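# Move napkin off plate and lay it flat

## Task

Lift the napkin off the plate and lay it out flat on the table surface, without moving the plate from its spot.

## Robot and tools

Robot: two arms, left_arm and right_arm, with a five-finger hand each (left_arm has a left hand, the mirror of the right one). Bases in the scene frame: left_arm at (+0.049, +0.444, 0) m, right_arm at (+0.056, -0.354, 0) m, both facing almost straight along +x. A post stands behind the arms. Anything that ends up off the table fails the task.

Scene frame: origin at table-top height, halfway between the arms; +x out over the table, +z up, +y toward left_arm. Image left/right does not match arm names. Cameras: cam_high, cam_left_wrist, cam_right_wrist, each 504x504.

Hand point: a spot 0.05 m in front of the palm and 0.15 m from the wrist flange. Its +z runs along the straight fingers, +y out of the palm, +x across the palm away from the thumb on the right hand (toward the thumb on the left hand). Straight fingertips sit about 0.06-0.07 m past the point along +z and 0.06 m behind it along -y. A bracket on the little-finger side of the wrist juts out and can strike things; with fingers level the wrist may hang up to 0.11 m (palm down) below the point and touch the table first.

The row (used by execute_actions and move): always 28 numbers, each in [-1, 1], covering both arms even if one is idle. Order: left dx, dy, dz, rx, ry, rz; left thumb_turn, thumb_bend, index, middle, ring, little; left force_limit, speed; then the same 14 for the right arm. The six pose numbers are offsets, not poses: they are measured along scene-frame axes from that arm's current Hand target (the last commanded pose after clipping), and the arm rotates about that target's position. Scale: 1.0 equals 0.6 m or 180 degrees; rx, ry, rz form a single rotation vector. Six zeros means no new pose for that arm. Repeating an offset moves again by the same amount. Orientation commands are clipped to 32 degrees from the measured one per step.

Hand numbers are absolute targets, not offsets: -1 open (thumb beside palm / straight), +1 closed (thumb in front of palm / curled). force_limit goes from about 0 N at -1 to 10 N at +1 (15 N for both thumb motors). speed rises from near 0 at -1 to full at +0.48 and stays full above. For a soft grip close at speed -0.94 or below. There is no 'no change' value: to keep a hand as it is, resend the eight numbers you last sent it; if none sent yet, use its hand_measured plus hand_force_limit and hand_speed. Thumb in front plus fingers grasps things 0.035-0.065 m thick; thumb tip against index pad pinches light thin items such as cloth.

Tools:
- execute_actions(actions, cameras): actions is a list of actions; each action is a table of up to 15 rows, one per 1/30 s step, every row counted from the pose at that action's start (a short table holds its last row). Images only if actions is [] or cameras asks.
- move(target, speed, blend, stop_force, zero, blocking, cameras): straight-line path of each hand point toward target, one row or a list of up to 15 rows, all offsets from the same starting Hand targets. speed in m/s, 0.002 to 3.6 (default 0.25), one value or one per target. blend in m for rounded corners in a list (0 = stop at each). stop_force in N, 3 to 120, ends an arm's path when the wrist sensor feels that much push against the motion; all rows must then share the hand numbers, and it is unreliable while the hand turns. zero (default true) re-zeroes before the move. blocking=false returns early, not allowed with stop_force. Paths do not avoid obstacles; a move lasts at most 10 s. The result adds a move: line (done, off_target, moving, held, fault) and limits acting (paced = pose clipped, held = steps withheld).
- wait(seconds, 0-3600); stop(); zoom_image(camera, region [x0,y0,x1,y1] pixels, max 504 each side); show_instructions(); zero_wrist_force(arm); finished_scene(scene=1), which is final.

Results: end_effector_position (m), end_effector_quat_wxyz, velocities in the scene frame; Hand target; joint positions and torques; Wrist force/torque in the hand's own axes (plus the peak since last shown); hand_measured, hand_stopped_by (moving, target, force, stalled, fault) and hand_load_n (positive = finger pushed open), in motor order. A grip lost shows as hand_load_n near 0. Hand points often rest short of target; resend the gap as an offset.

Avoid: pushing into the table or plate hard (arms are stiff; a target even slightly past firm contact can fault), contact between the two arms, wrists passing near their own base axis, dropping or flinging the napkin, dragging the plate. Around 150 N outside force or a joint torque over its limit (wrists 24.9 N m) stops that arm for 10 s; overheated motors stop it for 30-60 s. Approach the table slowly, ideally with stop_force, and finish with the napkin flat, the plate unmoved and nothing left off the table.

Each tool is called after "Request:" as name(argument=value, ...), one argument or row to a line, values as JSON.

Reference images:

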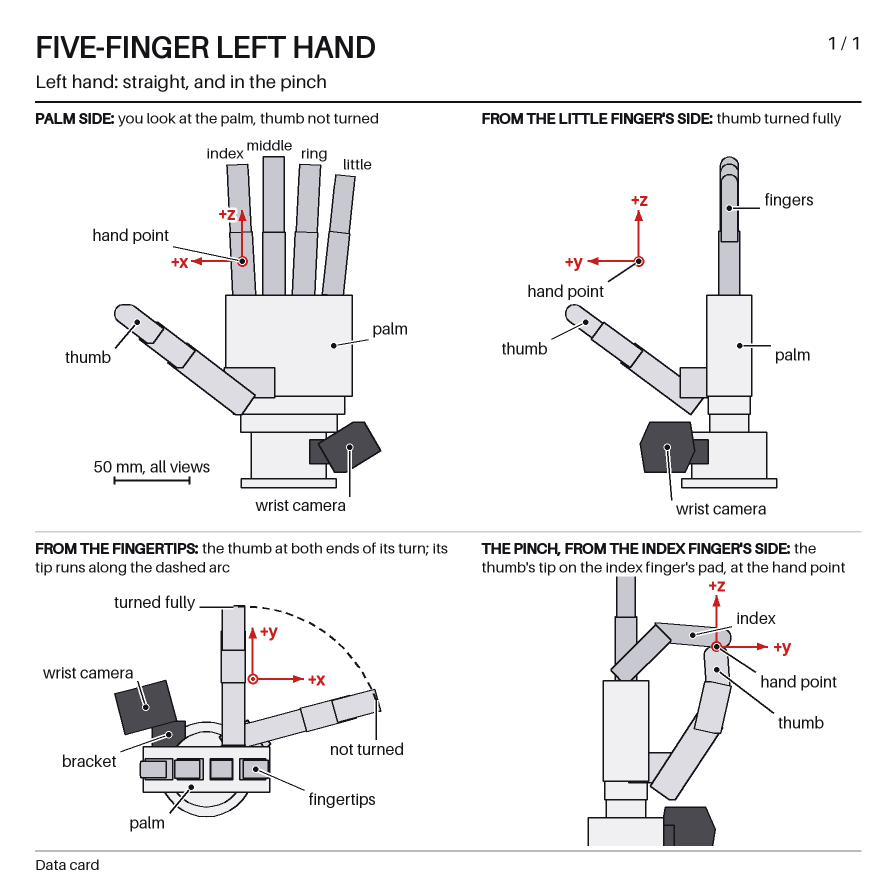

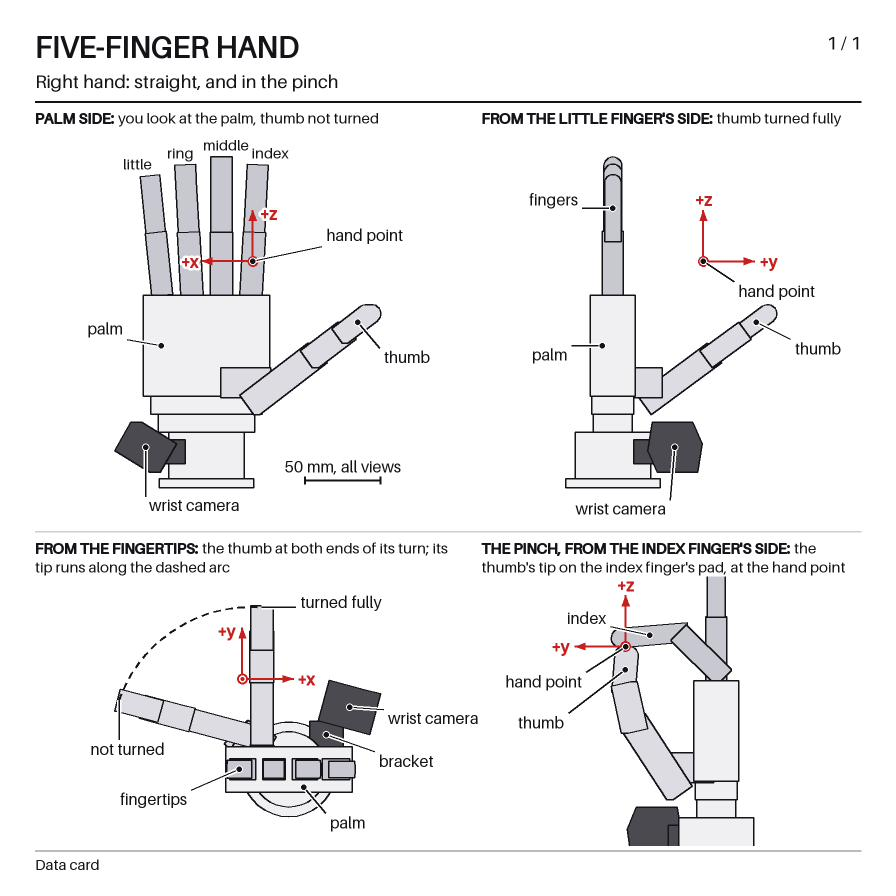

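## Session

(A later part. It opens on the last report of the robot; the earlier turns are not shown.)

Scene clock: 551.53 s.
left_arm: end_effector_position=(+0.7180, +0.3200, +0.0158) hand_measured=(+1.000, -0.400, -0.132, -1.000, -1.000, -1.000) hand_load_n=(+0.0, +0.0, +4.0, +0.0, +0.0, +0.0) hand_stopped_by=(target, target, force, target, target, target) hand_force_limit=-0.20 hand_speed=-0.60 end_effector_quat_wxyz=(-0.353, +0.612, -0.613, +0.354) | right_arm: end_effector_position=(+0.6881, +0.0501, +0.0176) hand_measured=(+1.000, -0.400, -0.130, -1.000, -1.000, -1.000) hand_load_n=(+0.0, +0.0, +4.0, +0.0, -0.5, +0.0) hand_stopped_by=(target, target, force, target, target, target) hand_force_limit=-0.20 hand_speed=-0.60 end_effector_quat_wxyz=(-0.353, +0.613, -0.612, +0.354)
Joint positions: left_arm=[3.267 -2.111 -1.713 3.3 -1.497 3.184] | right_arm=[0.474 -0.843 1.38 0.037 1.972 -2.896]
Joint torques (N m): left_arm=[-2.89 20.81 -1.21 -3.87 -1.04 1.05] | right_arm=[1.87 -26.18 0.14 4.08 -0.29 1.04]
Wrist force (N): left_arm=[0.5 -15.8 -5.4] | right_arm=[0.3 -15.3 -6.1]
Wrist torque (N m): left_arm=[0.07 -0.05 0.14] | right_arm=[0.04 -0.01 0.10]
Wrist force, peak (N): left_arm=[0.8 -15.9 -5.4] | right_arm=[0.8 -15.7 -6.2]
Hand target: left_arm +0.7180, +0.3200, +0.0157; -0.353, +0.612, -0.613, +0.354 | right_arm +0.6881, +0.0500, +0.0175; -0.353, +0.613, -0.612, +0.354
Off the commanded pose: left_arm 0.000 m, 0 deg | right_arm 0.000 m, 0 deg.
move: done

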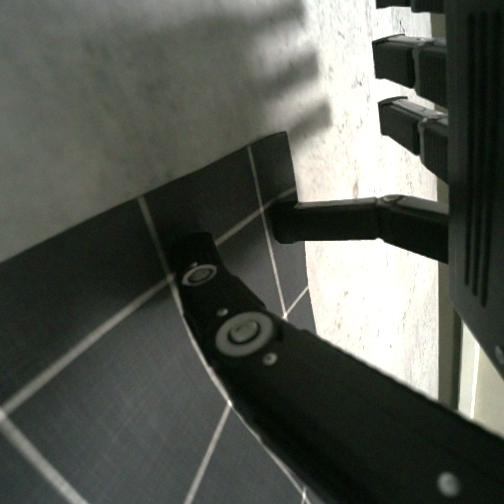

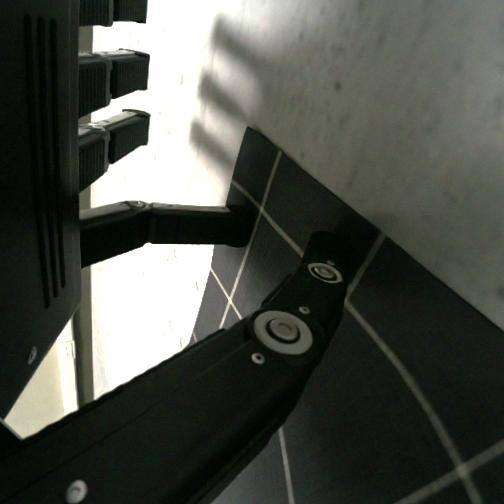

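Request:
move(
  target=[0,0,0.005,0,0,0, 1,-0.4,0.1,-1,-1,-1,-0.2,-0.7, 0,0,0.005,0,0,0, 1,-0.4,0.1,-1,-1,-1,-0.2,-0.7],
  speed=0.02,
  cameras=["cam_left_wrist","cam_right_wrist"],
)

Scene clock: 561.63 s.
left_arm: end_effector_position=(+0.7179, +0.3200, +0.0188) hand_measured=(+1.000, -0.400, -0.130, -1.000, -1.000, -1.000) hand_load_n=(+0.0, +0.0, +0.0, +0.0, +0.0, +0.0) hand_stopped_by=(target, target, force, target, target, target) hand_force_limit=-0.20 hand_speed=-0.70 end_effector_quat_wxyz=(-0.353, +0.612, -0.613, +0.354) | right_arm: end_effector_position=(+0.6880, +0.0500, +0.0205) hand_measured=(+1.000, -0.400, -0.130, -1.000, -1.000, -1.000) hand_load_n=(+0.0, +0.0, +0.0, +0.0, +0.0, +0.0) hand_stopped_by=(target, target, force, target, target, target) hand_force_limit=-0.20 hand_speed=-0.70 end_effector_quat_wxyz=(-0.353, +0.613, -0.612, +0.354)
Joint positions: left_arm=[3.267 -2.107 -1.711 3.293 -1.497 3.184] | right_arm=[0.474 -0.846 1.378 0.043 1.972 -2.896]
Joint torques (N m): left_arm=[-3.05 30.87 28.98 1.81 -0.93 0.86] | right_arm=[1.39 -57.81 -26.01 -1.91 -0.75 0.8]
Wrist force (N): left_arm=[0.0 0.9 -0.1] | right_arm=[1.5 0.3 0.1]
Wrist torque (N m): left_arm=[0.16 0.05 0.03] | right_arm=[0.14 -0.18 0.24]
Wrist force, peak (N): left_arm=[0.8 -17.9 -7.4] | right_arm=[-0.5 -20.1 -8.0]
Hand target: left_arm +0.7180, +0.3200, +0.0187; -0.353, +0.612, -0.613, +0.354 | right_arm +0.6881, +0.0500, +0.0205; -0.353, +0.613, -0.612, +0.354
Off the commanded pose: left_arm 0.000 m, 0 deg | right_arm 0.000 m, 0 deg.
move: done

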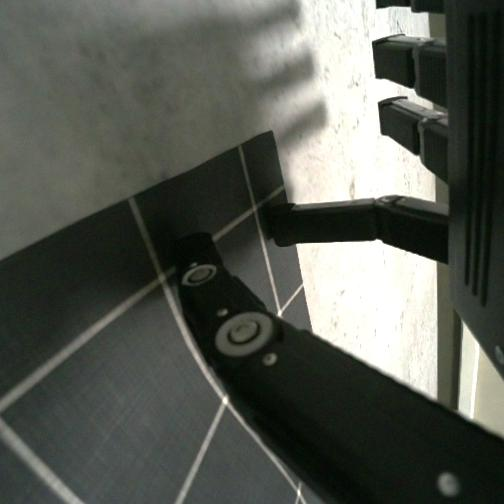

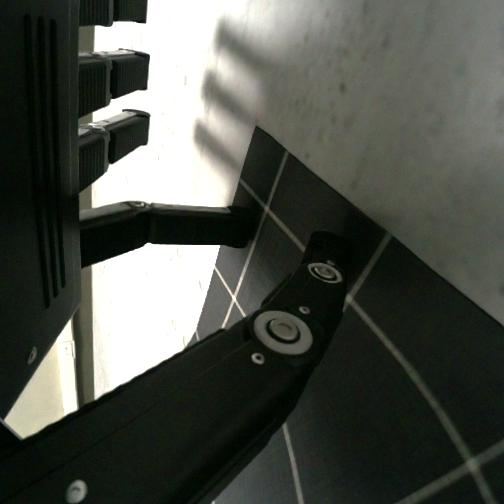

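Request:
move(
  target=[0,0,0,0,0,0, 1,-0.4,0.12,-1,-1,-1,-0.2,-0.7, 0,0,0,0,0,0, 1,-0.4,0.12,-1,-1,-1,-0.2,-0.7],
  speed=0.02,
  cameras=["cam_left_wrist","cam_right_wrist"],
)

Scene clock: 567.90 s.
left_arm: end_effector_position=(+0.7180, +0.3200, +0.0187) hand_measured=(+1.000, -0.400, +0.120, -1.000, -1.000, -1.000) hand_load_n=(+0.0, +0.0, +0.0, +0.0, +0.0, +0.0) hand_stopped_by=(target, target, target, target, target, target) hand_force_limit=-0.20 hand_speed=-0.70 end_effector_quat_wxyz=(-0.353, +0.612, -0.613, +0.354) | right_arm: end_effector_position=(+0.6881, +0.0500, +0.0205) hand_measured=(+1.000, -0.400, +0.120, -1.000, -1.000, -1.000) hand_load_n=(+0.0, +0.0, +0.0, +0.0, +0.0, +0.0) hand_stopped_by=(target, target, target, target, target, target) hand_force_limit=-0.20 hand_speed=-0.70 end_effector_quat_wxyz=(-0.353, +0.613, -0.612, +0.354)
Joint positions: left_arm=[3.267 -2.107 -1.711 3.293 -1.497 3.184] | right_arm=[0.474 -0.846 1.378 0.043 1.972 -2.896]
Joint torques (N m): left_arm=[-2.88 30.65 29.27 1.48 -0.97 0.77] | right_arm=[0.78 -66.3 -27.74 -1.7 1.44 0.79]
Wrist force (N): left_arm=[-0.2 1.1 -0.1] | right_arm=[1.2 0.3 -0.3]
Wrist torque (N m): left_arm=[0.19 0.10 0.01] | right_arm=[0.16 -0.13 0.22]
Wrist force, peak (N): left_arm=[-0.1 1.5 -0.4] | right_arm=[1.8 0.2 0.1]
Hand target: left_arm +0.7180, +0.3200, +0.0187; -0.353, +0.612, -0.613, +0.354 | right_arm +0.6881, +0.0500, +0.0205; -0.353, +0.613, -0.612, +0.354
Off the commanded pose: left_arm 0.000 m, 0 deg | right_arm 0.000 m, 0 deg.
move: done

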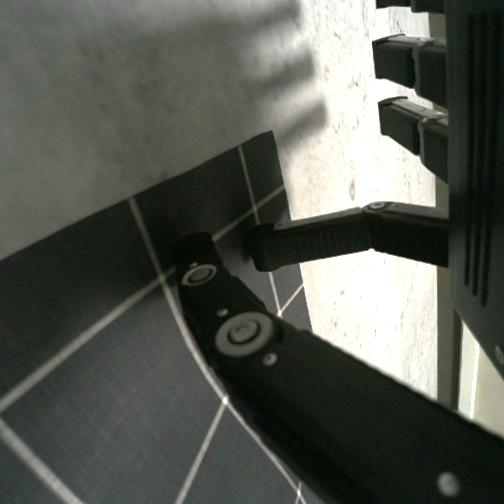

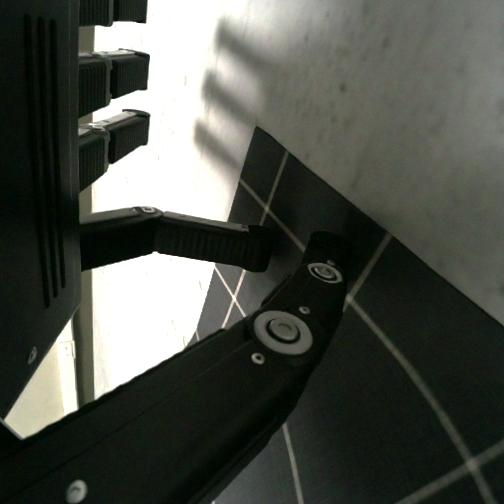

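Request:
move(
  target=[0,0,0.006,0,0,0, -1,-0.4,-0.2,-1,-1,-1,0.2,0, 0,0,0.006,0,0,0, -1,-0.4,-0.2,-1,-1,-1,0.2,0],
  speed=0.02,
  cameras=[],
)

Request:
move(
  target=[0,0,-0.05,0,0,0, -1,-0.4,-0.2,-1,-1,-1,0.2,0, 0,0,-0.05,0,0,0, -1,-0.4,-0.2,-1,-1,-1,0.2,0],
  speed=0.003,
  stop_force=5,
  cameras=["cam_left_wrist","cam_right_wrist"],
)

Request:
move(
  target=[-0.045,0,0,0,0,0, -1,-0.4,-0.2,-1,-1,-1,0.2,0, -0.045,0,0,0,0,0, -1,-0.4,-0.2,-1,-1,-1,0.2,0],
  speed=0.02,
  cameras=["cam_left_wrist","cam_right_wrist"],
)

Scene clock: 593.73 s.
left_arm: end_effector_position=(+0.7180, +0.3200, +0.0223) hand_measured=(-1.000, -0.400, -0.200, -1.000, -1.000, -1.000) hand_load_n=(+0.0, +0.0, +0.0, +0.0, +0.0, -0.5) hand_stopped_by=(target, target, target, target, target, target) hand_force_limit=0.20 hand_speed=0.00 end_effector_quat_wxyz=(-0.353, +0.612, -0.613, +0.354) | right_arm: end_effector_position=(+0.6881, +0.0500, +0.0241) hand_measured=(-1.000, -0.400, -0.200, -1.000, -1.000, -1.000) hand_load_n=(-0.5, +0.0, +0.0, +0.0, +0.0, +0.0) hand_stopped_by=(target, target, target, target, target, target) hand_force_limit=0.20 hand_speed=0.00 end_effector_quat_wxyz=(-0.353, +0.613, -0.612, +0.354)
Joint positions: left_arm=[3.267 -2.102 -1.708 3.285 -1.497 3.184] | right_arm=[0.474 -0.851 1.375 0.05 1.972 -2.896]
Joint torques (N m): left_arm=[-3.17 30.35 8.48 1.73 -0.83 0.67] | right_arm=[1.53 -39.07 -7.96 -1.72 1.39 0.76]
Wrist force (N): left_arm=[0.2 1.1 0.0] | right_arm=[1.4 0.0 -0.6]
Wrist torque (N m): left_arm=[0.19 0.02 0.05] | right_arm=[0.14 -0.13 0.21]
Wrist force, peak (N): left_arm=[0.2 1.6 -0.2] | right_arm=[1.8 -0.1 -0.7]
Hand target: left_arm +0.7180, +0.3200, +0.0223; -0.353, +0.612, -0.613, +0.354 | right_arm +0.6881, +0.0500, +0.0241; -0.353, +0.613, -0.612, +0.354
Off the commanded pose: left_arm 0.000 m, 0 deg | right_arm 0.000 m, 0 deg.
move: done

Scene clock: 596.70 s.
left_arm: end_effector_position=(+0.7180, +0.3200, +0.0162) hand_measured=(-1.000, -0.400, -0.200, -1.000, -1.000, -1.000) hand_load_n=(+0.0, +0.0, +0.0, +0.0, +0.0, +0.0) hand_stopped_by=(target, target, target, target, target, target) hand_force_limit=0.20 hand_speed=0.00 end_effector_quat_wxyz=(-0.353, +0.612, -0.613, +0.354) | right_arm: end_effector_position=(+0.6880, +0.0500, +0.0179) hand_measured=(-1.000, -0.400, -0.200, -1.000, -1.000, -1.000) hand_load_n=(-0.5, +0.0, +0.0, +0.0, +0.0, +0.0) hand_stopped_by=(target, target, target, target, target, target) hand_force_limit=0.20 hand_speed=0.00 end_effector_quat_wxyz=(-0.353, +0.613, -0.612, +0.354)
Joint positions: left_arm=[3.267 -2.111 -1.713 3.299 -1.497 3.184] | right_arm=[0.474 -0.843 1.38 0.038 1.972 -2.896]
Joint torques (N m): left_arm=[-2.95 41.82 22.57 -2.22 -0.85 0.7] | right_arm=[1.62 -60.02 -23.8 2.34 1.44 0.97]
Wrist force (N): left_arm=[0.7 -3.5 -2.9] | right_arm=[1.3 -7.1 -4.2]
Wrist torque (N m): left_arm=[0.16 -0.06 0.10] | right_arm=[0.06 -0.07 0.15]
Wrist force, peak (N): left_arm=[0.7 -5.7 -4.1] | right_arm=[1.7 -7.6 -4.3]
Hand target: left_arm +0.7180, +0.3200, +0.0162; -0.353, +0.612, -0.613, +0.354 (not the last commanded pose) | right_arm +0.6881, +0.0500, +0.0180; -0.353, +0.613, -0.612, +0.354 (not the last commanded pose)
Off the commanded pose: left_arm 0.024 m, 0 deg | right_arm 0.024 m, 0 deg.
move: contact (left_arm, right_arm)

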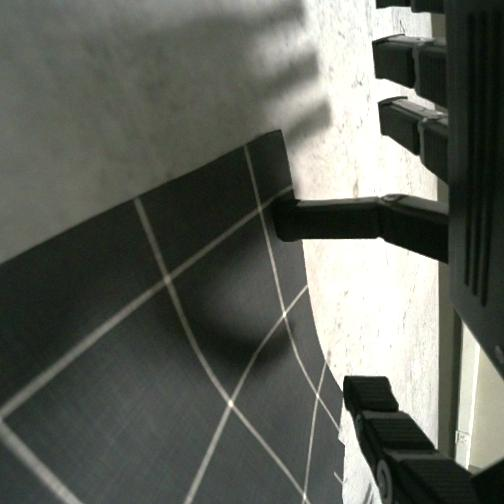

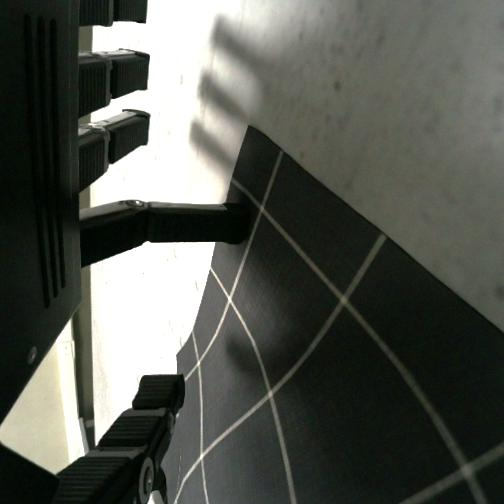

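Scene clock: 598.30 s.
left_arm: end_effector_position=(+0.6909, +0.3200, +0.0162) hand_measured=(-1.000, -0.400, -0.200, -1.000, -1.000, -1.000) hand_load_n=(+0.0, +0.0, +0.5, +0.0, +0.0, +0.0) hand_stopped_by=(target, target, target, target, target, target) hand_force_limit=0.20 hand_speed=0.00 end_effector_quat_wxyz=(-0.353, +0.612, -0.613, +0.354) end_effector_velocity=(+0.002, +0.001, +0.001) end_effector_angular_velocity=(+0.000, -0.001, +0.001) | right_arm: end_effector_position=(+0.6610, +0.0501, +0.0181) hand_measured=(-1.000, -0.400, -0.200, -1.000, -1.000, -1.000) hand_load_n=(+0.0, +0.0, +0.5, -0.5, +0.0, +0.0) hand_stopped_by=(target, target, target, target, target, target) hand_force_limit=0.20 hand_speed=0.00 end_effector_quat_wxyz=(-0.353, +0.613, -0.612, +0.354) end_effector_velocity=(+0.002, +0.001, +0.002) end_effector_angular_velocity=(+0.003, -0.004, -0.001)
Joint positions: left_arm=[3.272 -2.06 -1.799 3.334 -1.492 3.187] | right_arm=[0.497 -0.885 1.456 0.008 1.991 -2.882]
Joint velocities: left_arm=[0.001 -0.003 0.006 -0.003 0 0] | right_arm=[0 0.001 -0.005 0 0 0.001]
Joint torques (N m): left_arm=[6.23 26.72 28.33 -1.1 1.24 1.17] | right_arm=[-5.78 -38.38 -28.14 1.17 -0.51 -0.03]
Wrist force (N): left_arm=[0.7 -0.6 -0.5] | right_arm=[0.8 -0.2 -0.2]
Wrist torque (N m): left_arm=[0.16 -0.05 0.01] | right_arm=[0.14 -0.06 0.10]
Wrist force, peak (N): left_arm=[0.1 -2.5 -2.7] | right_arm=[1.8 -6.2 -4.2]
Hand target: left_arm +0.6910, +0.3200, +0.0162; -0.353, +0.612, -0.613, +0.354 | right_arm +0.6611, +0.0500, +0.0180; -0.353, +0.613, -0.612, +0.354
Off the commanded pose: left_arm 0.000 m, 0 deg | right_arm 0.000 m, 0 deg.
move: done

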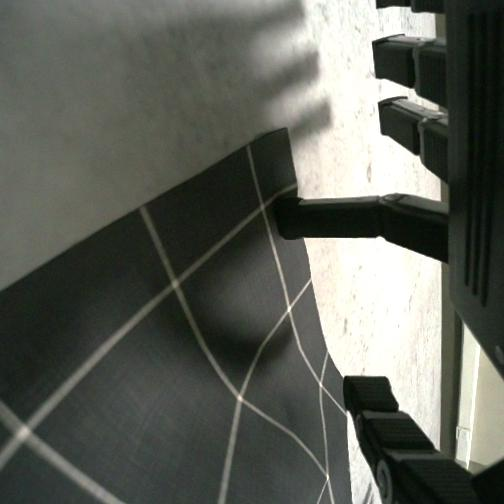

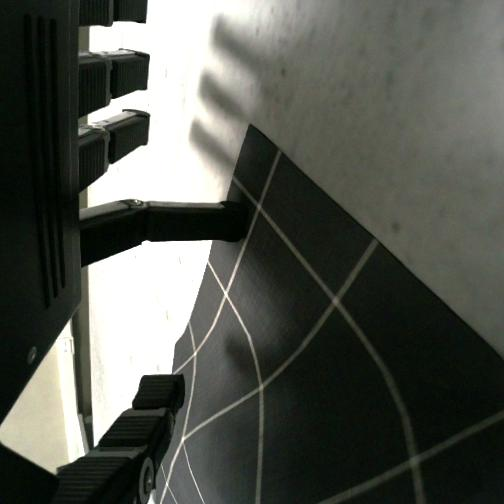

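Request:
execute_actions(
  actions=[],
)

Request:
zoom_image(
  camera="cam_high",
  region=[180, 210, 380, 410],
)

Scene clock: 602.00 s.
left_arm: end_effector_position=(+0.6910, +0.3200, +0.0162) hand_measured=(-1.000, -0.400, -0.200, -1.000, -1.000, -1.000) hand_load_n=(-0.5, +0.0, +0.5, +0.0, +0.0, +0.0) hand_stopped_by=(target, target, target, target, target, target) hand_force_limit=0.20 hand_speed=0.00 end_effector_quat_wxyz=(-0.353, +0.612, -0.613, +0.354) | right_arm: end_effector_position=(+0.6611, +0.0500, +0.0180) hand_measured=(-1.000, -0.400, -0.200, -1.000, -1.000, -1.000) hand_load_n=(+0.0, +0.0, +0.0, +0.0, +0.0, +0.0) hand_stopped_by=(target, target, target, target, target, target) hand_force_limit=0.20 hand_speed=0.00 end_effector_quat_wxyz=(-0.353, +0.613, -0.612, +0.354)
Joint positions: left_arm=[3.272 -2.06 -1.798 3.334 -1.493 3.187] | right_arm=[0.496 -0.884 1.456 0.008 1.99 -2.883]
Joint velocities: within noise
Joint torques (N m): left_arm=[-4.71 27.86 28.35 -1.87 -1.15 -0.77] | right_arm=[-9.48 -35.9 -26.11 1.65 -1.17 -1.63]
Wrist force (N): left_arm=[0.5 -0.3 -0.7] | right_arm=[1.1 -0.5 -0.8]
Wrist torque (N m): left_arm=[0.19 -0.01 -0.02] | right_arm=[0.18 -0.10 0.13]
Wrist force, peak (N): left_arm=[0.7 -0.5 -1.1] | right_arm=[1.7 -0.7 -0.3]
Hand target: left_arm +0.6910, +0.3200, +0.0162; -0.353, +0.612, -0.613, +0.354 | right_arm +0.6611, +0.0500, +0.0180; -0.353, +0.613, -0.612, +0.354
Off the commanded pose: left_arm 0.000 m, 0 deg | right_arm 0.000 m, 0 deg.

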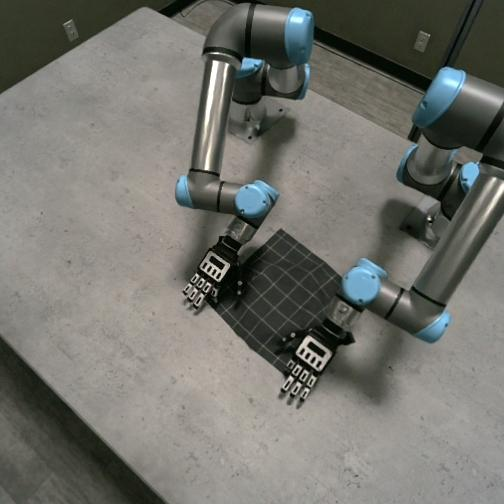

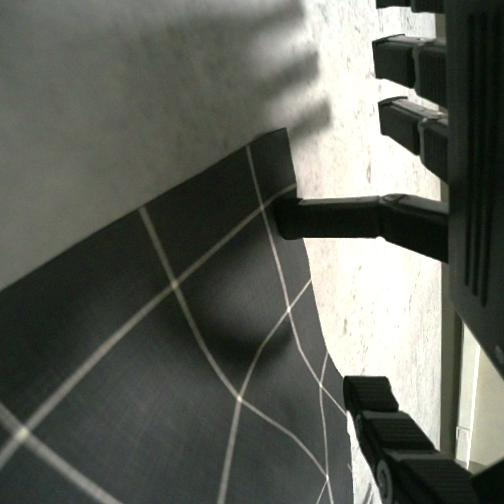

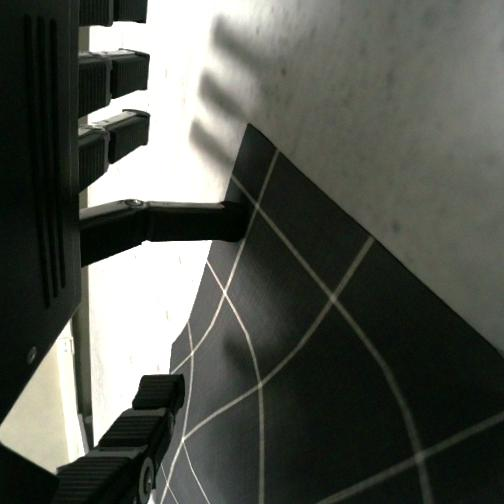

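Scaled by 2.520.

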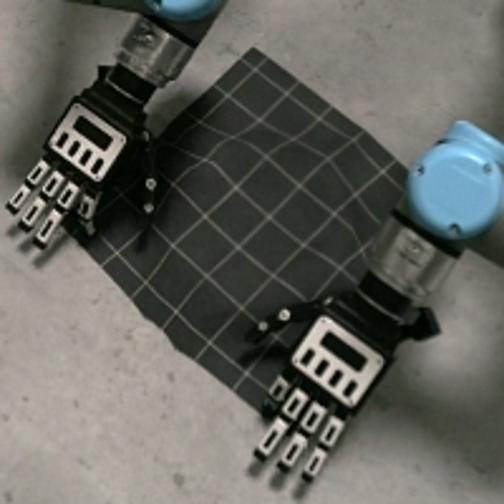

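Request:
move(
  target=[0,0,0.0,0,0,0, 1,-0.4,-0.2,-1,-1,-1,0.0,-0.3, 0,0,0.0,0,0,0, 1,-0.4,-0.2,-1,-1,-1,0.0,-0.3],
  speed=0.02,
  cameras=["cam_left_wrist","cam_right_wrist"],
)

Scene clock: 624.50 s.
left_arm: end_effector_position=(+0.6910, +0.3200, +0.0162) hand_measured=(+1.000, -0.400, -0.200, -1.000, -1.000, -1.000) hand_load_n=(+0.0, +0.0, +0.5, +0.0, +0.0, +0.0) hand_stopped_by=(target, target, target, target, target, target) hand_force_limit=0.00 hand_speed=-0.30 end_effector_quat_wxyz=(-0.353, +0.612, -0.613, +0.354) | right_arm: end_effector_position=(+0.6611, +0.0500, +0.0180) hand_measured=(+1.000, -0.400, -0.200, -1.000, -1.000, -1.000) hand_load_n=(+0.0, +0.0, +0.0, +0.0, +0.0, +0.0) hand_stopped_by=(target, target, target, target, target, target) hand_force_limit=0.00 hand_speed=-0.30 end_effector_quat_wxyz=(-0.353, +0.613, -0.612, +0.354)
Joint positions: left_arm=[3.272 -2.06 -1.798 3.334 -1.493 3.187] | right_arm=[0.496 -0.884 1.456 0.008 1.99 -2.883]
Joint torques (N m): left_arm=[-4.89 27.75 25.42 -1.2 -1.23 -0.83] | right_arm=[-8.59 -36.15 -25.79 0.42 -0.92 -1.39]
Wrist force (N): left_arm=[0.5 0.3 -0.4] | right_arm=[1.3 -0.7 -0.4]
Wrist torque (N m): left_arm=[0.23 -0.01 -0.03] | right_arm=[0.10 -0.12 0.13]
Wrist force, peak (N): left_arm=[1.2 -0.6 -0.7] | right_arm=[1.6 -0.9 -0.8]
Hand target: left_arm +0.6910, +0.3200, +0.0162; -0.353, +0.612, -0.613, +0.354 | right_arm +0.6611, +0.0500, +0.0180; -0.353, +0.613, -0.612, +0.354
Off the commanded pose: left_arm 0.000 m, 0 deg | right_arm 0.000 m, 0 deg.
move: done

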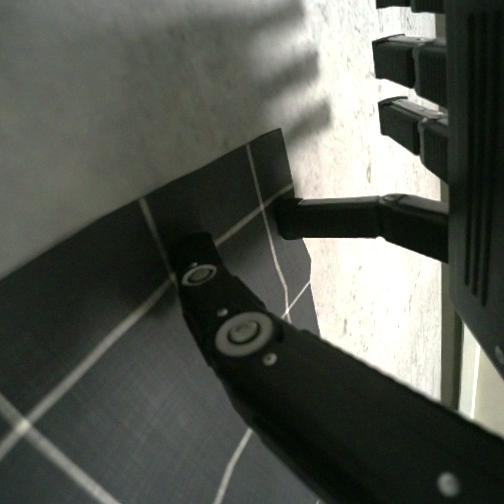

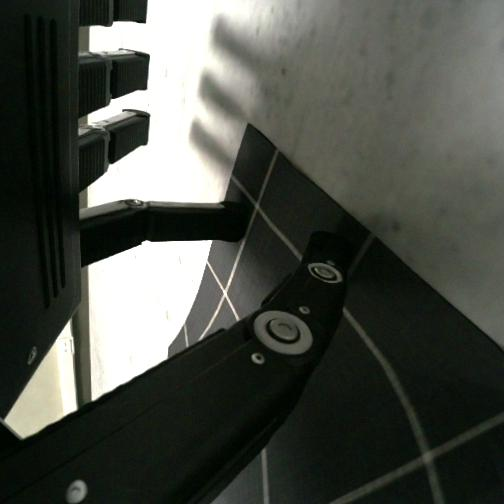

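Request:
move(
  target=[0,0,0.0015,0,0,0, 1,-0.4,-0.0,-1,-1,-1,0.0,-0.7, 0,0,0.0015,0,0,0, 1,-0.4,-0.0,-1,-1,-1,0.0,-0.7],
  speed=0.02,
  cameras=["cam_left_wrist","cam_right_wrist"],
)

Scene clock: 628.97 s.
left_arm: end_effector_position=(+0.6910, +0.3200, +0.0172) hand_measured=(+1.000, -0.400, +0.000, -1.000, -1.000, -1.000) hand_load_n=(+0.0, +0.0, +0.0, +0.0, +0.0, +0.0) hand_stopped_by=(target, target, target, target, target, target) hand_force_limit=0.00 hand_speed=-0.70 end_effector_quat_wxyz=(-0.353, +0.612, -0.613, +0.354) | right_arm: end_effector_position=(+0.6611, +0.0500, +0.0189) hand_measured=(+1.000, -0.400, +0.000, -1.000, -1.000, -1.000) hand_load_n=(+0.0, +0.0, +0.0, +0.0, -0.5, +0.0) hand_stopped_by=(target, target, target, target, target, target) hand_force_limit=0.00 hand_speed=-0.70 end_effector_quat_wxyz=(-0.353, +0.613, -0.612, +0.354)
Joint positions: left_arm=[3.272 -2.059 -1.798 3.332 -1.493 3.187] | right_arm=[0.496 -0.886 1.455 0.01 1.99 -2.883]
Joint torques (N m): left_arm=[-4.98 32.09 27.07 1.24 -1.13 -0.77] | right_arm=[-9.15 -63.46 -20.06 -1.8 0.02 -1.3]
Wrist force (N): left_arm=[0.1 1.2 -0.5] | right_arm=[1.0 0.1 -0.3]
Wrist torque (N m): left_arm=[0.23 0.03 -0.05] | right_arm=[0.14 -0.10 0.12]
Wrist force, peak (N): left_arm=[0.3 1.4 0.0] | right_arm=[1.7 -0.6 -0.4]
Hand target: left_arm +0.6910, +0.3200, +0.0171; -0.353, +0.612, -0.613, +0.354 | right_arm +0.6611, +0.0500, +0.0189; -0.353, +0.613, -0.612, +0.354
Off the commanded pose: left_arm 0.000 m, 0 deg | right_arm 0.000 m, 0 deg.
move: done

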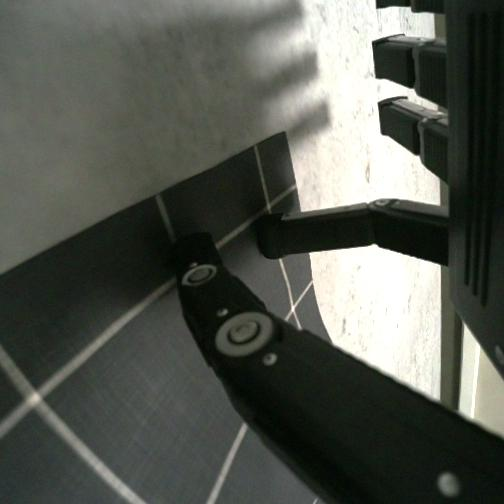

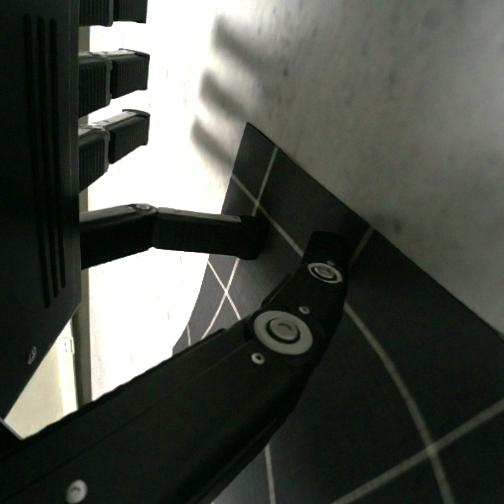

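Request:
move(
  target=[
    [0,0,0.05,0,0,0, -1,-1,-0.2,-1,-1,-1,0.0,0, 0,0,0.05,0,0,0, -1,-1,-0.2,-1,-1,-1,0.0,0],
    [-0.1,0.3,0.4,0,0,0, -1,-1,-1,-1,-1,-1,0.0,0, -0.3,-0.4,0.4,0,0,0, -1,-1,-1,-1,-1,-1,0.0,0],
  ],
  speed=[0.05,0.25],
  cameras=["all"],
)

Request:
zoom_image(
  camera="cam_high",
  region=[180, 210, 380, 410],
)

Scene clock: 770.40 s.
left_arm: end_effector_position=(+0.6310, +0.5000, +0.2571) hand_measured=(-1.000, -1.000, -1.000, -1.000, -1.000, -1.000) hand_load_n=(+0.0, +0.0, +0.0, +0.0, -0.5, +0.0) hand_stopped_by=(target, target, target, target, target, target) hand_force_limit=0.00 hand_speed=0.00 end_effector_quat_wxyz=(-0.353, +0.612, -0.613, +0.354) | right_arm: end_effector_position=(+0.4811, -0.1900, +0.2589) hand_measured=(-1.000, -1.000, -1.000, -1.000, -1.000, -1.000) hand_load_n=(+0.0, +0.0, +0.0, +0.0, +0.0, +0.0) hand_stopped_by=(target, target, target, target, target, target) hand_force_limit=0.00 hand_speed=0.00 end_effector_quat_wxyz=(-0.353, +0.613, -0.612, +0.354)
Joint positions: left_arm=[3.735 -1.693 -1.621 2.718 -1.099 3.441] | right_arm=[0.008 -1.81 1.944 0.389 1.572 -3.142]
Joint torques (N m): left_arm=[9.38 27.09 34 -2 1.97 1.44] | right_arm=[-9.51 -25.72 -29.8 0.99 -1.38 -1.77]
Wrist force (N): left_arm=[0.4 0.9 -0.5] | right_arm=[0.8 0.4 0.2]
Wrist torque (N m): left_arm=[0.19 -0.04 0.23] | right_arm=[0.10 -0.05 0.12]
Wrist force, peak (N): left_arm=[1.0 2.4 1.1] | right_arm=[2.1 -0.2 -2.0]
Hand target: left_arm +0.6310, +0.5000, +0.2571; -0.353, +0.612, -0.613, +0.354 | right_arm +0.4811, -0.1900, +0.2589; -0.353, +0.613, -0.612, +0.354
Off the commanded pose: left_arm 0.000 m, 0 deg | right_arm 0.000 m, 0 deg.
move: done

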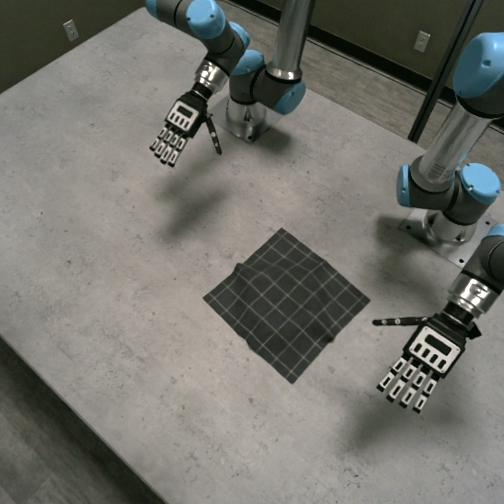

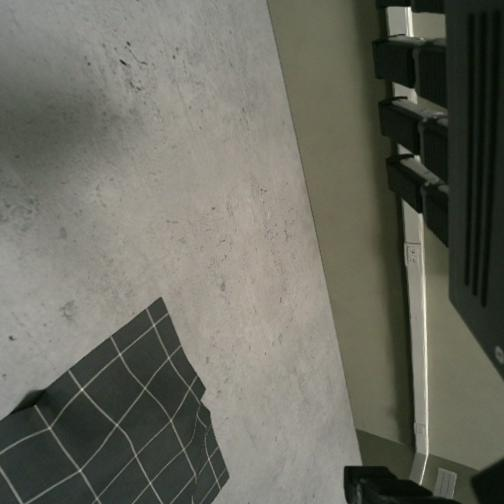

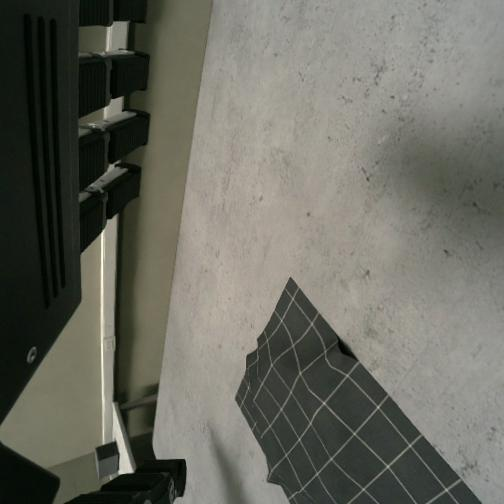

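Scaled by 2.520.

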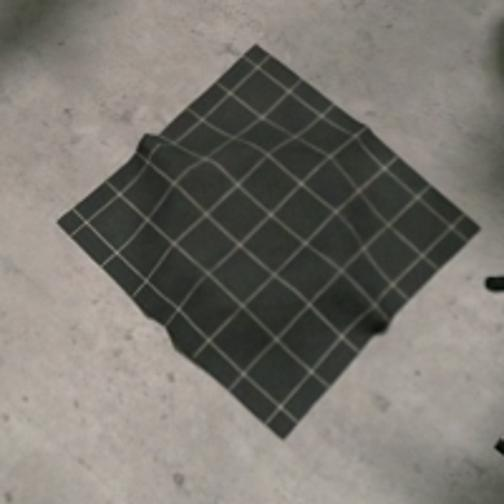

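Request:
zoom_image(
  camera="cam_right_wrist",
  region=[200, 250, 504, 504],
)

Request:
zoom_image(
  camera="cam_left_wrist",
  region=[0, 280, 250, 504],
)

Scaled by 1.658.

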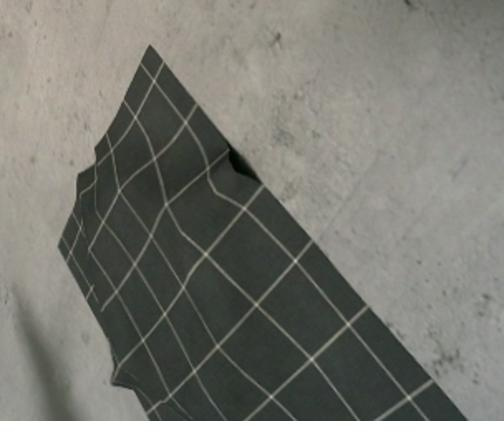

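Scaled by 2.016.

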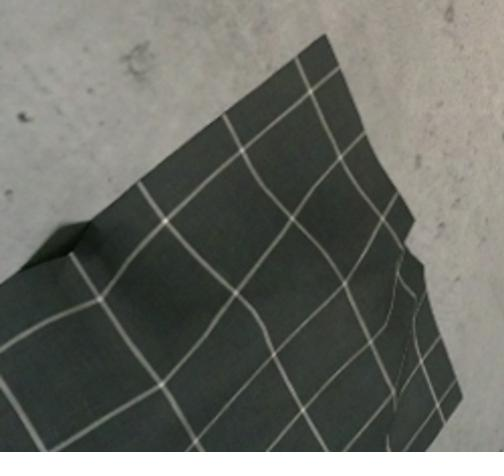

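Request:
move(
  target=[-0.05,-0.71,-0.2952,0.0291,0.0799,-0.2209, -1,-1,-1,-1,-1,-1,0.0,0, -0.1718,0.4083,-0.2982,-0.0109,0.0829,0.0829, -1,-1,-1,-1,-1,-1,0.0,0],
  speed=0.2,
  cameras=["all"],
)

Request:
zoom_image(
  camera="cam_high",
  region=[180, 180, 400, 400],
)

Scene clock: 810.87 s.
left_arm: end_effector_position=(+0.6010, +0.0741, +0.0800) hand_measured=(-1.000, -1.000, -1.000, -1.000, -1.000, -1.000) hand_load_n=(+0.0, +0.0, +0.0, +0.0, -0.5, +0.0) hand_stopped_by=(target, target, target, target, target, target) hand_force_limit=0.00 hand_speed=0.00 end_effector_quat_wxyz=(+0.161, -0.390, +0.837, -0.347) | right_arm: end_effector_position=(+0.3780, +0.0550, +0.0800) hand_measured=(-1.000, -1.000, -1.000, -1.000, -1.000, -1.000) hand_load_n=(+0.0, +0.0, +0.0, +0.0, +0.0, +0.0) hand_stopped_by=(target, target, target, target, target, target) hand_force_limit=0.00 hand_speed=0.00 end_effector_quat_wxyz=(-0.303, +0.733, -0.562, +0.233)
Joint positions: left_arm=[2.928 -2.148 -1.392 2.704 -1.262 3.466] | right_arm=[0.712 -1.297 1.846 0.287 1.879 -2.819]
Joint torques (N m): left_arm=[-6.71 34.75 28.96 0.25 0.16 -1.03] | right_arm=[6.04 -29.09 -10.47 0.05 -1.1 -0.8]
Wrist force (N): left_arm=[0.1 0.8 -0.1] | right_arm=[1.0 0.4 -0.1]
Wrist torque (N m): left_arm=[0.16 -0.03 -0.03] | right_arm=[0.15 -0.07 0.20]
Wrist force, peak (N): left_arm=[1.5 0.6 1.2] | right_arm=[1.9 -0.7 -0.2]
Hand target: left_arm +0.6010, +0.0740, +0.0800; +0.161, -0.390, +0.837, -0.347 | right_arm +0.3780, +0.0550, +0.0800; -0.303, +0.733, -0.562, +0.233
Off the commanded pose: left_arm 0.000 m, 0 deg | right_arm 0.000 m, 0 deg.
move: done

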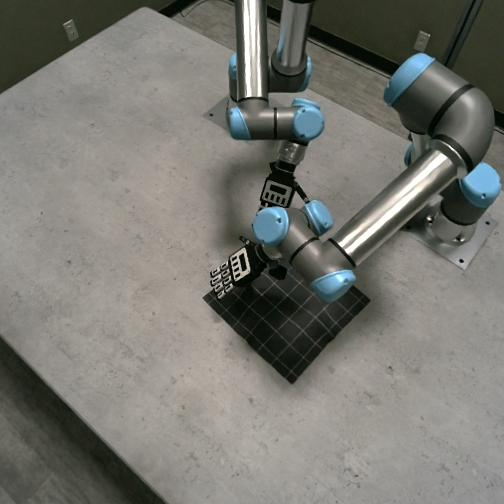

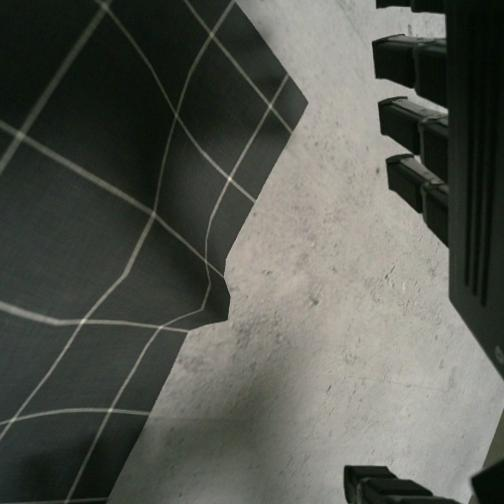

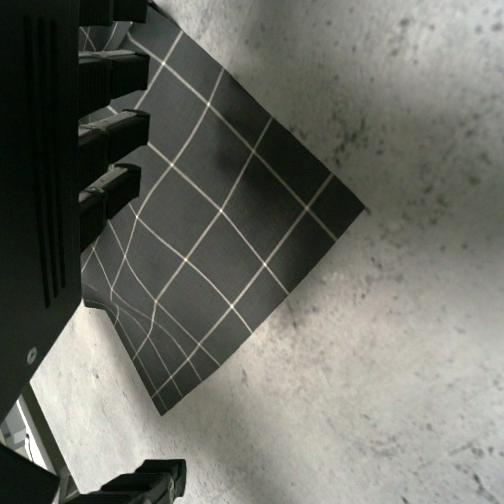

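Scaled by 2.291.

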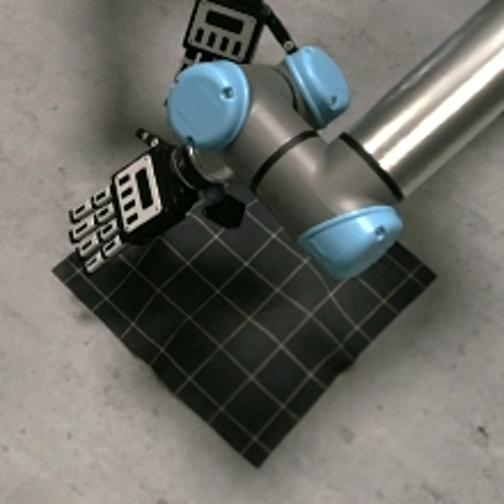

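Request:
move(
  target=[0,0,-0.095,0,0,0, -1,-1,-1,-1,-1,-1,0.0,0, 0,0,-0.095,0,0,0, -1,-1,-1,-1,-1,-1,0.0,0],
  speed=0.1,
  cameras=[],
)

Request:
move(
  target=[0,0,-0.05,0,0,0, -1,-1,-1,-1,-1,-1,0.0,0, 0,0,-0.05,0,0,0, -1,-1,-1,-1,-1,-1,0.0,0],
  speed=0.004,
  stop_force=5,
  cameras=["all"],
)

Scene clock: 817.93 s.
left_arm: end_effector_position=(+0.6009, +0.0741, +0.0230) hand_measured=(-1.000, -1.000, -1.000, -1.000, -1.000, -1.000) hand_load_n=(+0.0, +0.0, +0.0, +0.0, +0.0, +0.0) hand_stopped_by=(target, target, target, target, target, target) hand_force_limit=0.00 hand_speed=0.00 end_effector_quat_wxyz=(+0.161, -0.390, +0.838, -0.347) | right_arm: end_effector_position=(+0.3779, +0.0550, +0.0229) hand_measured=(-1.000, -1.000, -1.000, -1.000, -1.000, -1.000) hand_load_n=(-0.5, +0.0, +0.0, +0.0, +0.0, +0.0) hand_stopped_by=(target, target, target, target, target, target) hand_force_limit=0.00 hand_speed=0.00 end_effector_quat_wxyz=(-0.303, +0.733, -0.562, +0.233)
Joint positions: left_arm=[2.928 -2.208 -1.452 2.824 -1.262 3.466] | right_arm=[0.712 -1.214 1.909 0.142 1.879 -2.819]
Joint torques (N m): left_arm=[-1.54 40.44 29.83 -0.32 1.74 -0.91] | right_arm=[6.59 -41.71 -22.89 -0.83 -0.32 -0.78]
Wrist force (N): left_arm=[0.3 1.0 -0.1] | right_arm=[1.2 0.4 -0.4]
Wrist torque (N m): left_arm=[0.21 -0.08 -0.01] | right_arm=[0.19 -0.08 0.22]
Wrist force, peak (N): left_arm=[0.4 2.1 0.2] | right_arm=[0.6 -0.3 -1.3]
Hand target: left_arm +0.6010, +0.0740, +0.0230; +0.161, -0.390, +0.837, -0.347 | right_arm +0.3780, +0.0550, +0.0230; -0.303, +0.733, -0.562, +0.233
Off the commanded pose: left_arm 0.000 m, 0 deg | right_arm 0.000 m, 0 deg.
move: done

Scene clock: 822.60 s.
left_arm: end_effector_position=(+0.6010, +0.0740, +0.0093) hand_measured=(-1.000, -1.000, -1.000, -1.000, -1.000, -1.000) hand_load_n=(+0.0, +0.0, +0.0, +0.0, -0.5, +0.0) hand_stopped_by=(target, target, target, target, target, target) hand_force_limit=0.00 hand_speed=0.00 end_effector_quat_wxyz=(+0.161, -0.390, +0.837, -0.347) | right_arm: end_effector_position=(+0.3780, +0.0550, +0.0100) hand_measured=(-1.000, -1.000, -1.000, -1.000, -1.000, -1.000) hand_load_n=(+0.0, -0.5, +0.0, +0.5, +0.0, +0.0) hand_stopped_by=(target, target, target, target, target, target) hand_force_limit=0.00 hand_speed=0.00 end_effector_quat_wxyz=(-0.303, +0.733, -0.562, +0.233)
Joint positions: left_arm=[2.928 -2.225 -1.464 2.853 -1.262 3.466] | right_arm=[0.712 -1.193 1.921 0.109 1.879 -2.819]
Joint torques (N m): left_arm=[1.94 45.83 28.17 -2.79 -0.21 -1.21] | right_arm=[5.78 -46.17 -22.96 2.37 -0.3 -1.53]
Wrist force (N): left_arm=[0.9 -1.7 -4.7] | right_arm=[1.6 -2.9 -4.8]
Wrist torque (N m): left_arm=[0.52 -0.25 0.08] | right_arm=[0.53 -0.02 0.17]
Wrist force, peak (N): left_arm=[0.8 -3.9 -6.4] | right_arm=[0.8 -6.2 -7.3]
Hand target: left_arm +0.6010, +0.0740, +0.0093; +0.161, -0.390, +0.837, -0.347 (not the last commanded pose) | right_arm +0.3780, +0.0550, +0.0100; -0.303, +0.733, -0.562, +0.233 (not the last commanded pose)
Off the commanded pose: left_arm 0.016 m, 0 deg | right_arm 0.017 m, 0 deg.
move: contact (left_arm, right_arm)

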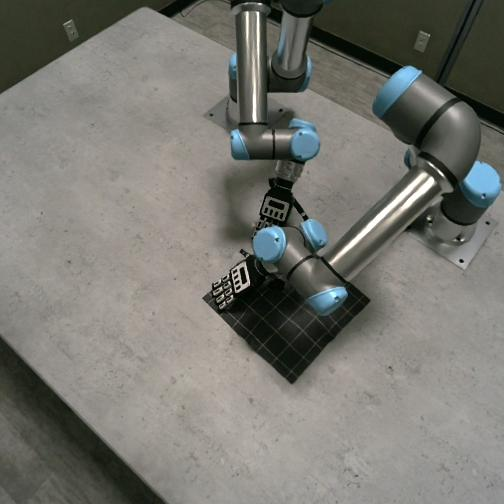

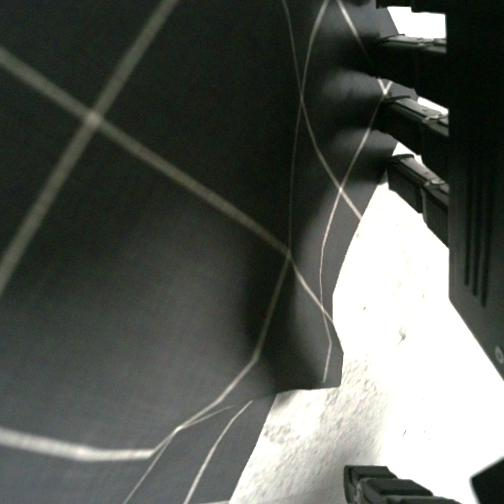

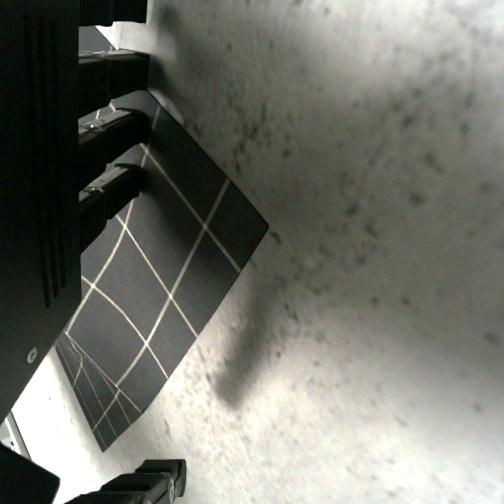

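Request:
move(
  target=[0.0033,-0.0625,0,0,0,0, -1,-1,-1,-1,-1,-1,0.0,0, 0.0033,-0.0733,0,0,0,0, -1,-1,-1,-1,-1,-1,0.0,0],
  speed=0.03,
  cameras=["all"],
)

Scene clock: 833.07 s.
left_arm: end_effector_position=(+0.6030, +0.0364, +0.0093) hand_measured=(-1.000, -1.000, -1.000, -1.000, -1.000, -1.000) hand_load_n=(-0.5, +0.0, -0.5, +0.0, -0.5, +0.0) hand_stopped_by=(target, target, target, target, target, target) hand_force_limit=0.00 hand_speed=0.00 end_effector_quat_wxyz=(+0.161, -0.390, +0.837, -0.347) | right_arm: end_effector_position=(+0.3800, +0.0110, +0.0100) hand_measured=(-1.000, -1.000, -1.000, -1.000, -1.000, -1.000) hand_load_n=(-0.5, +0.0, -0.5, +0.0, +0.0, +0.0) hand_stopped_by=(target, target, target, target, target, target) hand_force_limit=0.00 hand_speed=0.00 end_effector_quat_wxyz=(-0.303, +0.733, -0.562, +0.233) end_effector_velocity=(+0.000, +0.002, +0.000) end_effector_angular_velocity=(+0.000, +0.000, -0.002)
Joint positions: left_arm=[2.861 -2.266 -1.387 2.832 -1.307 3.415] | right_arm=[0.61 -1.272 2.032 0.055 1.81 -2.897]
Joint velocities: left_arm=[within noise] | right_arm=[0.005 0.003 -0.005 0.004 0.005 0.005]
Joint torques (N m): left_arm=[9.65 46.9 6.88 -0.75 1.75 1.38] | right_arm=[8.89 -15.79 -25.55 2.1 1.85 2.08]
Wrist force (N): left_arm=[0.7 -3.2 -4.1] | right_arm=[1.3 -0.5 -1.5]
Wrist torque (N m): left_arm=[0.34 -0.25 0.28] | right_arm=[0.30 -0.08 0.24]
Wrist force, peak (N): left_arm=[-0.9 -3.1 -4.9] | right_arm=[1.2 -4.3 -5.3]
Hand target: left_arm +0.6030, +0.0365, +0.0093; +0.161, -0.390, +0.837, -0.347 | right_arm +0.3800, +0.0111, +0.0100; -0.303, +0.733, -0.562, +0.233
Off the commanded pose: left_arm 0.000 m, 0 deg | right_arm 0.000 m, 0 deg.
move: done

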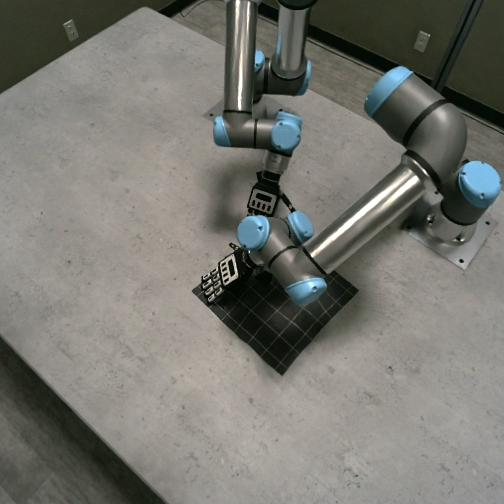

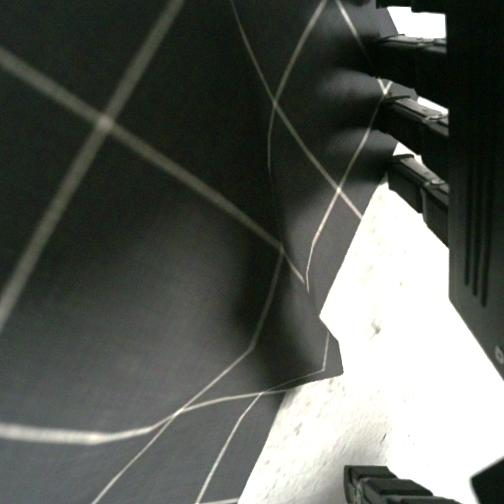

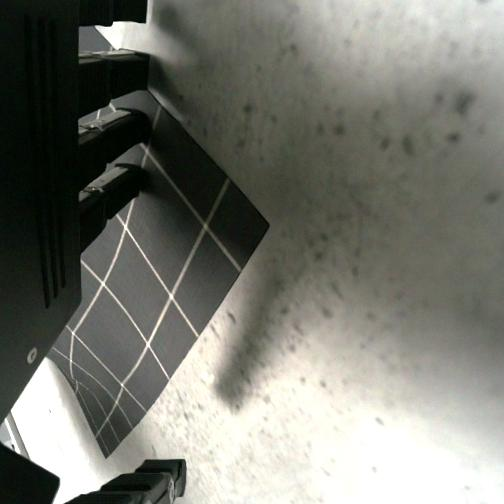

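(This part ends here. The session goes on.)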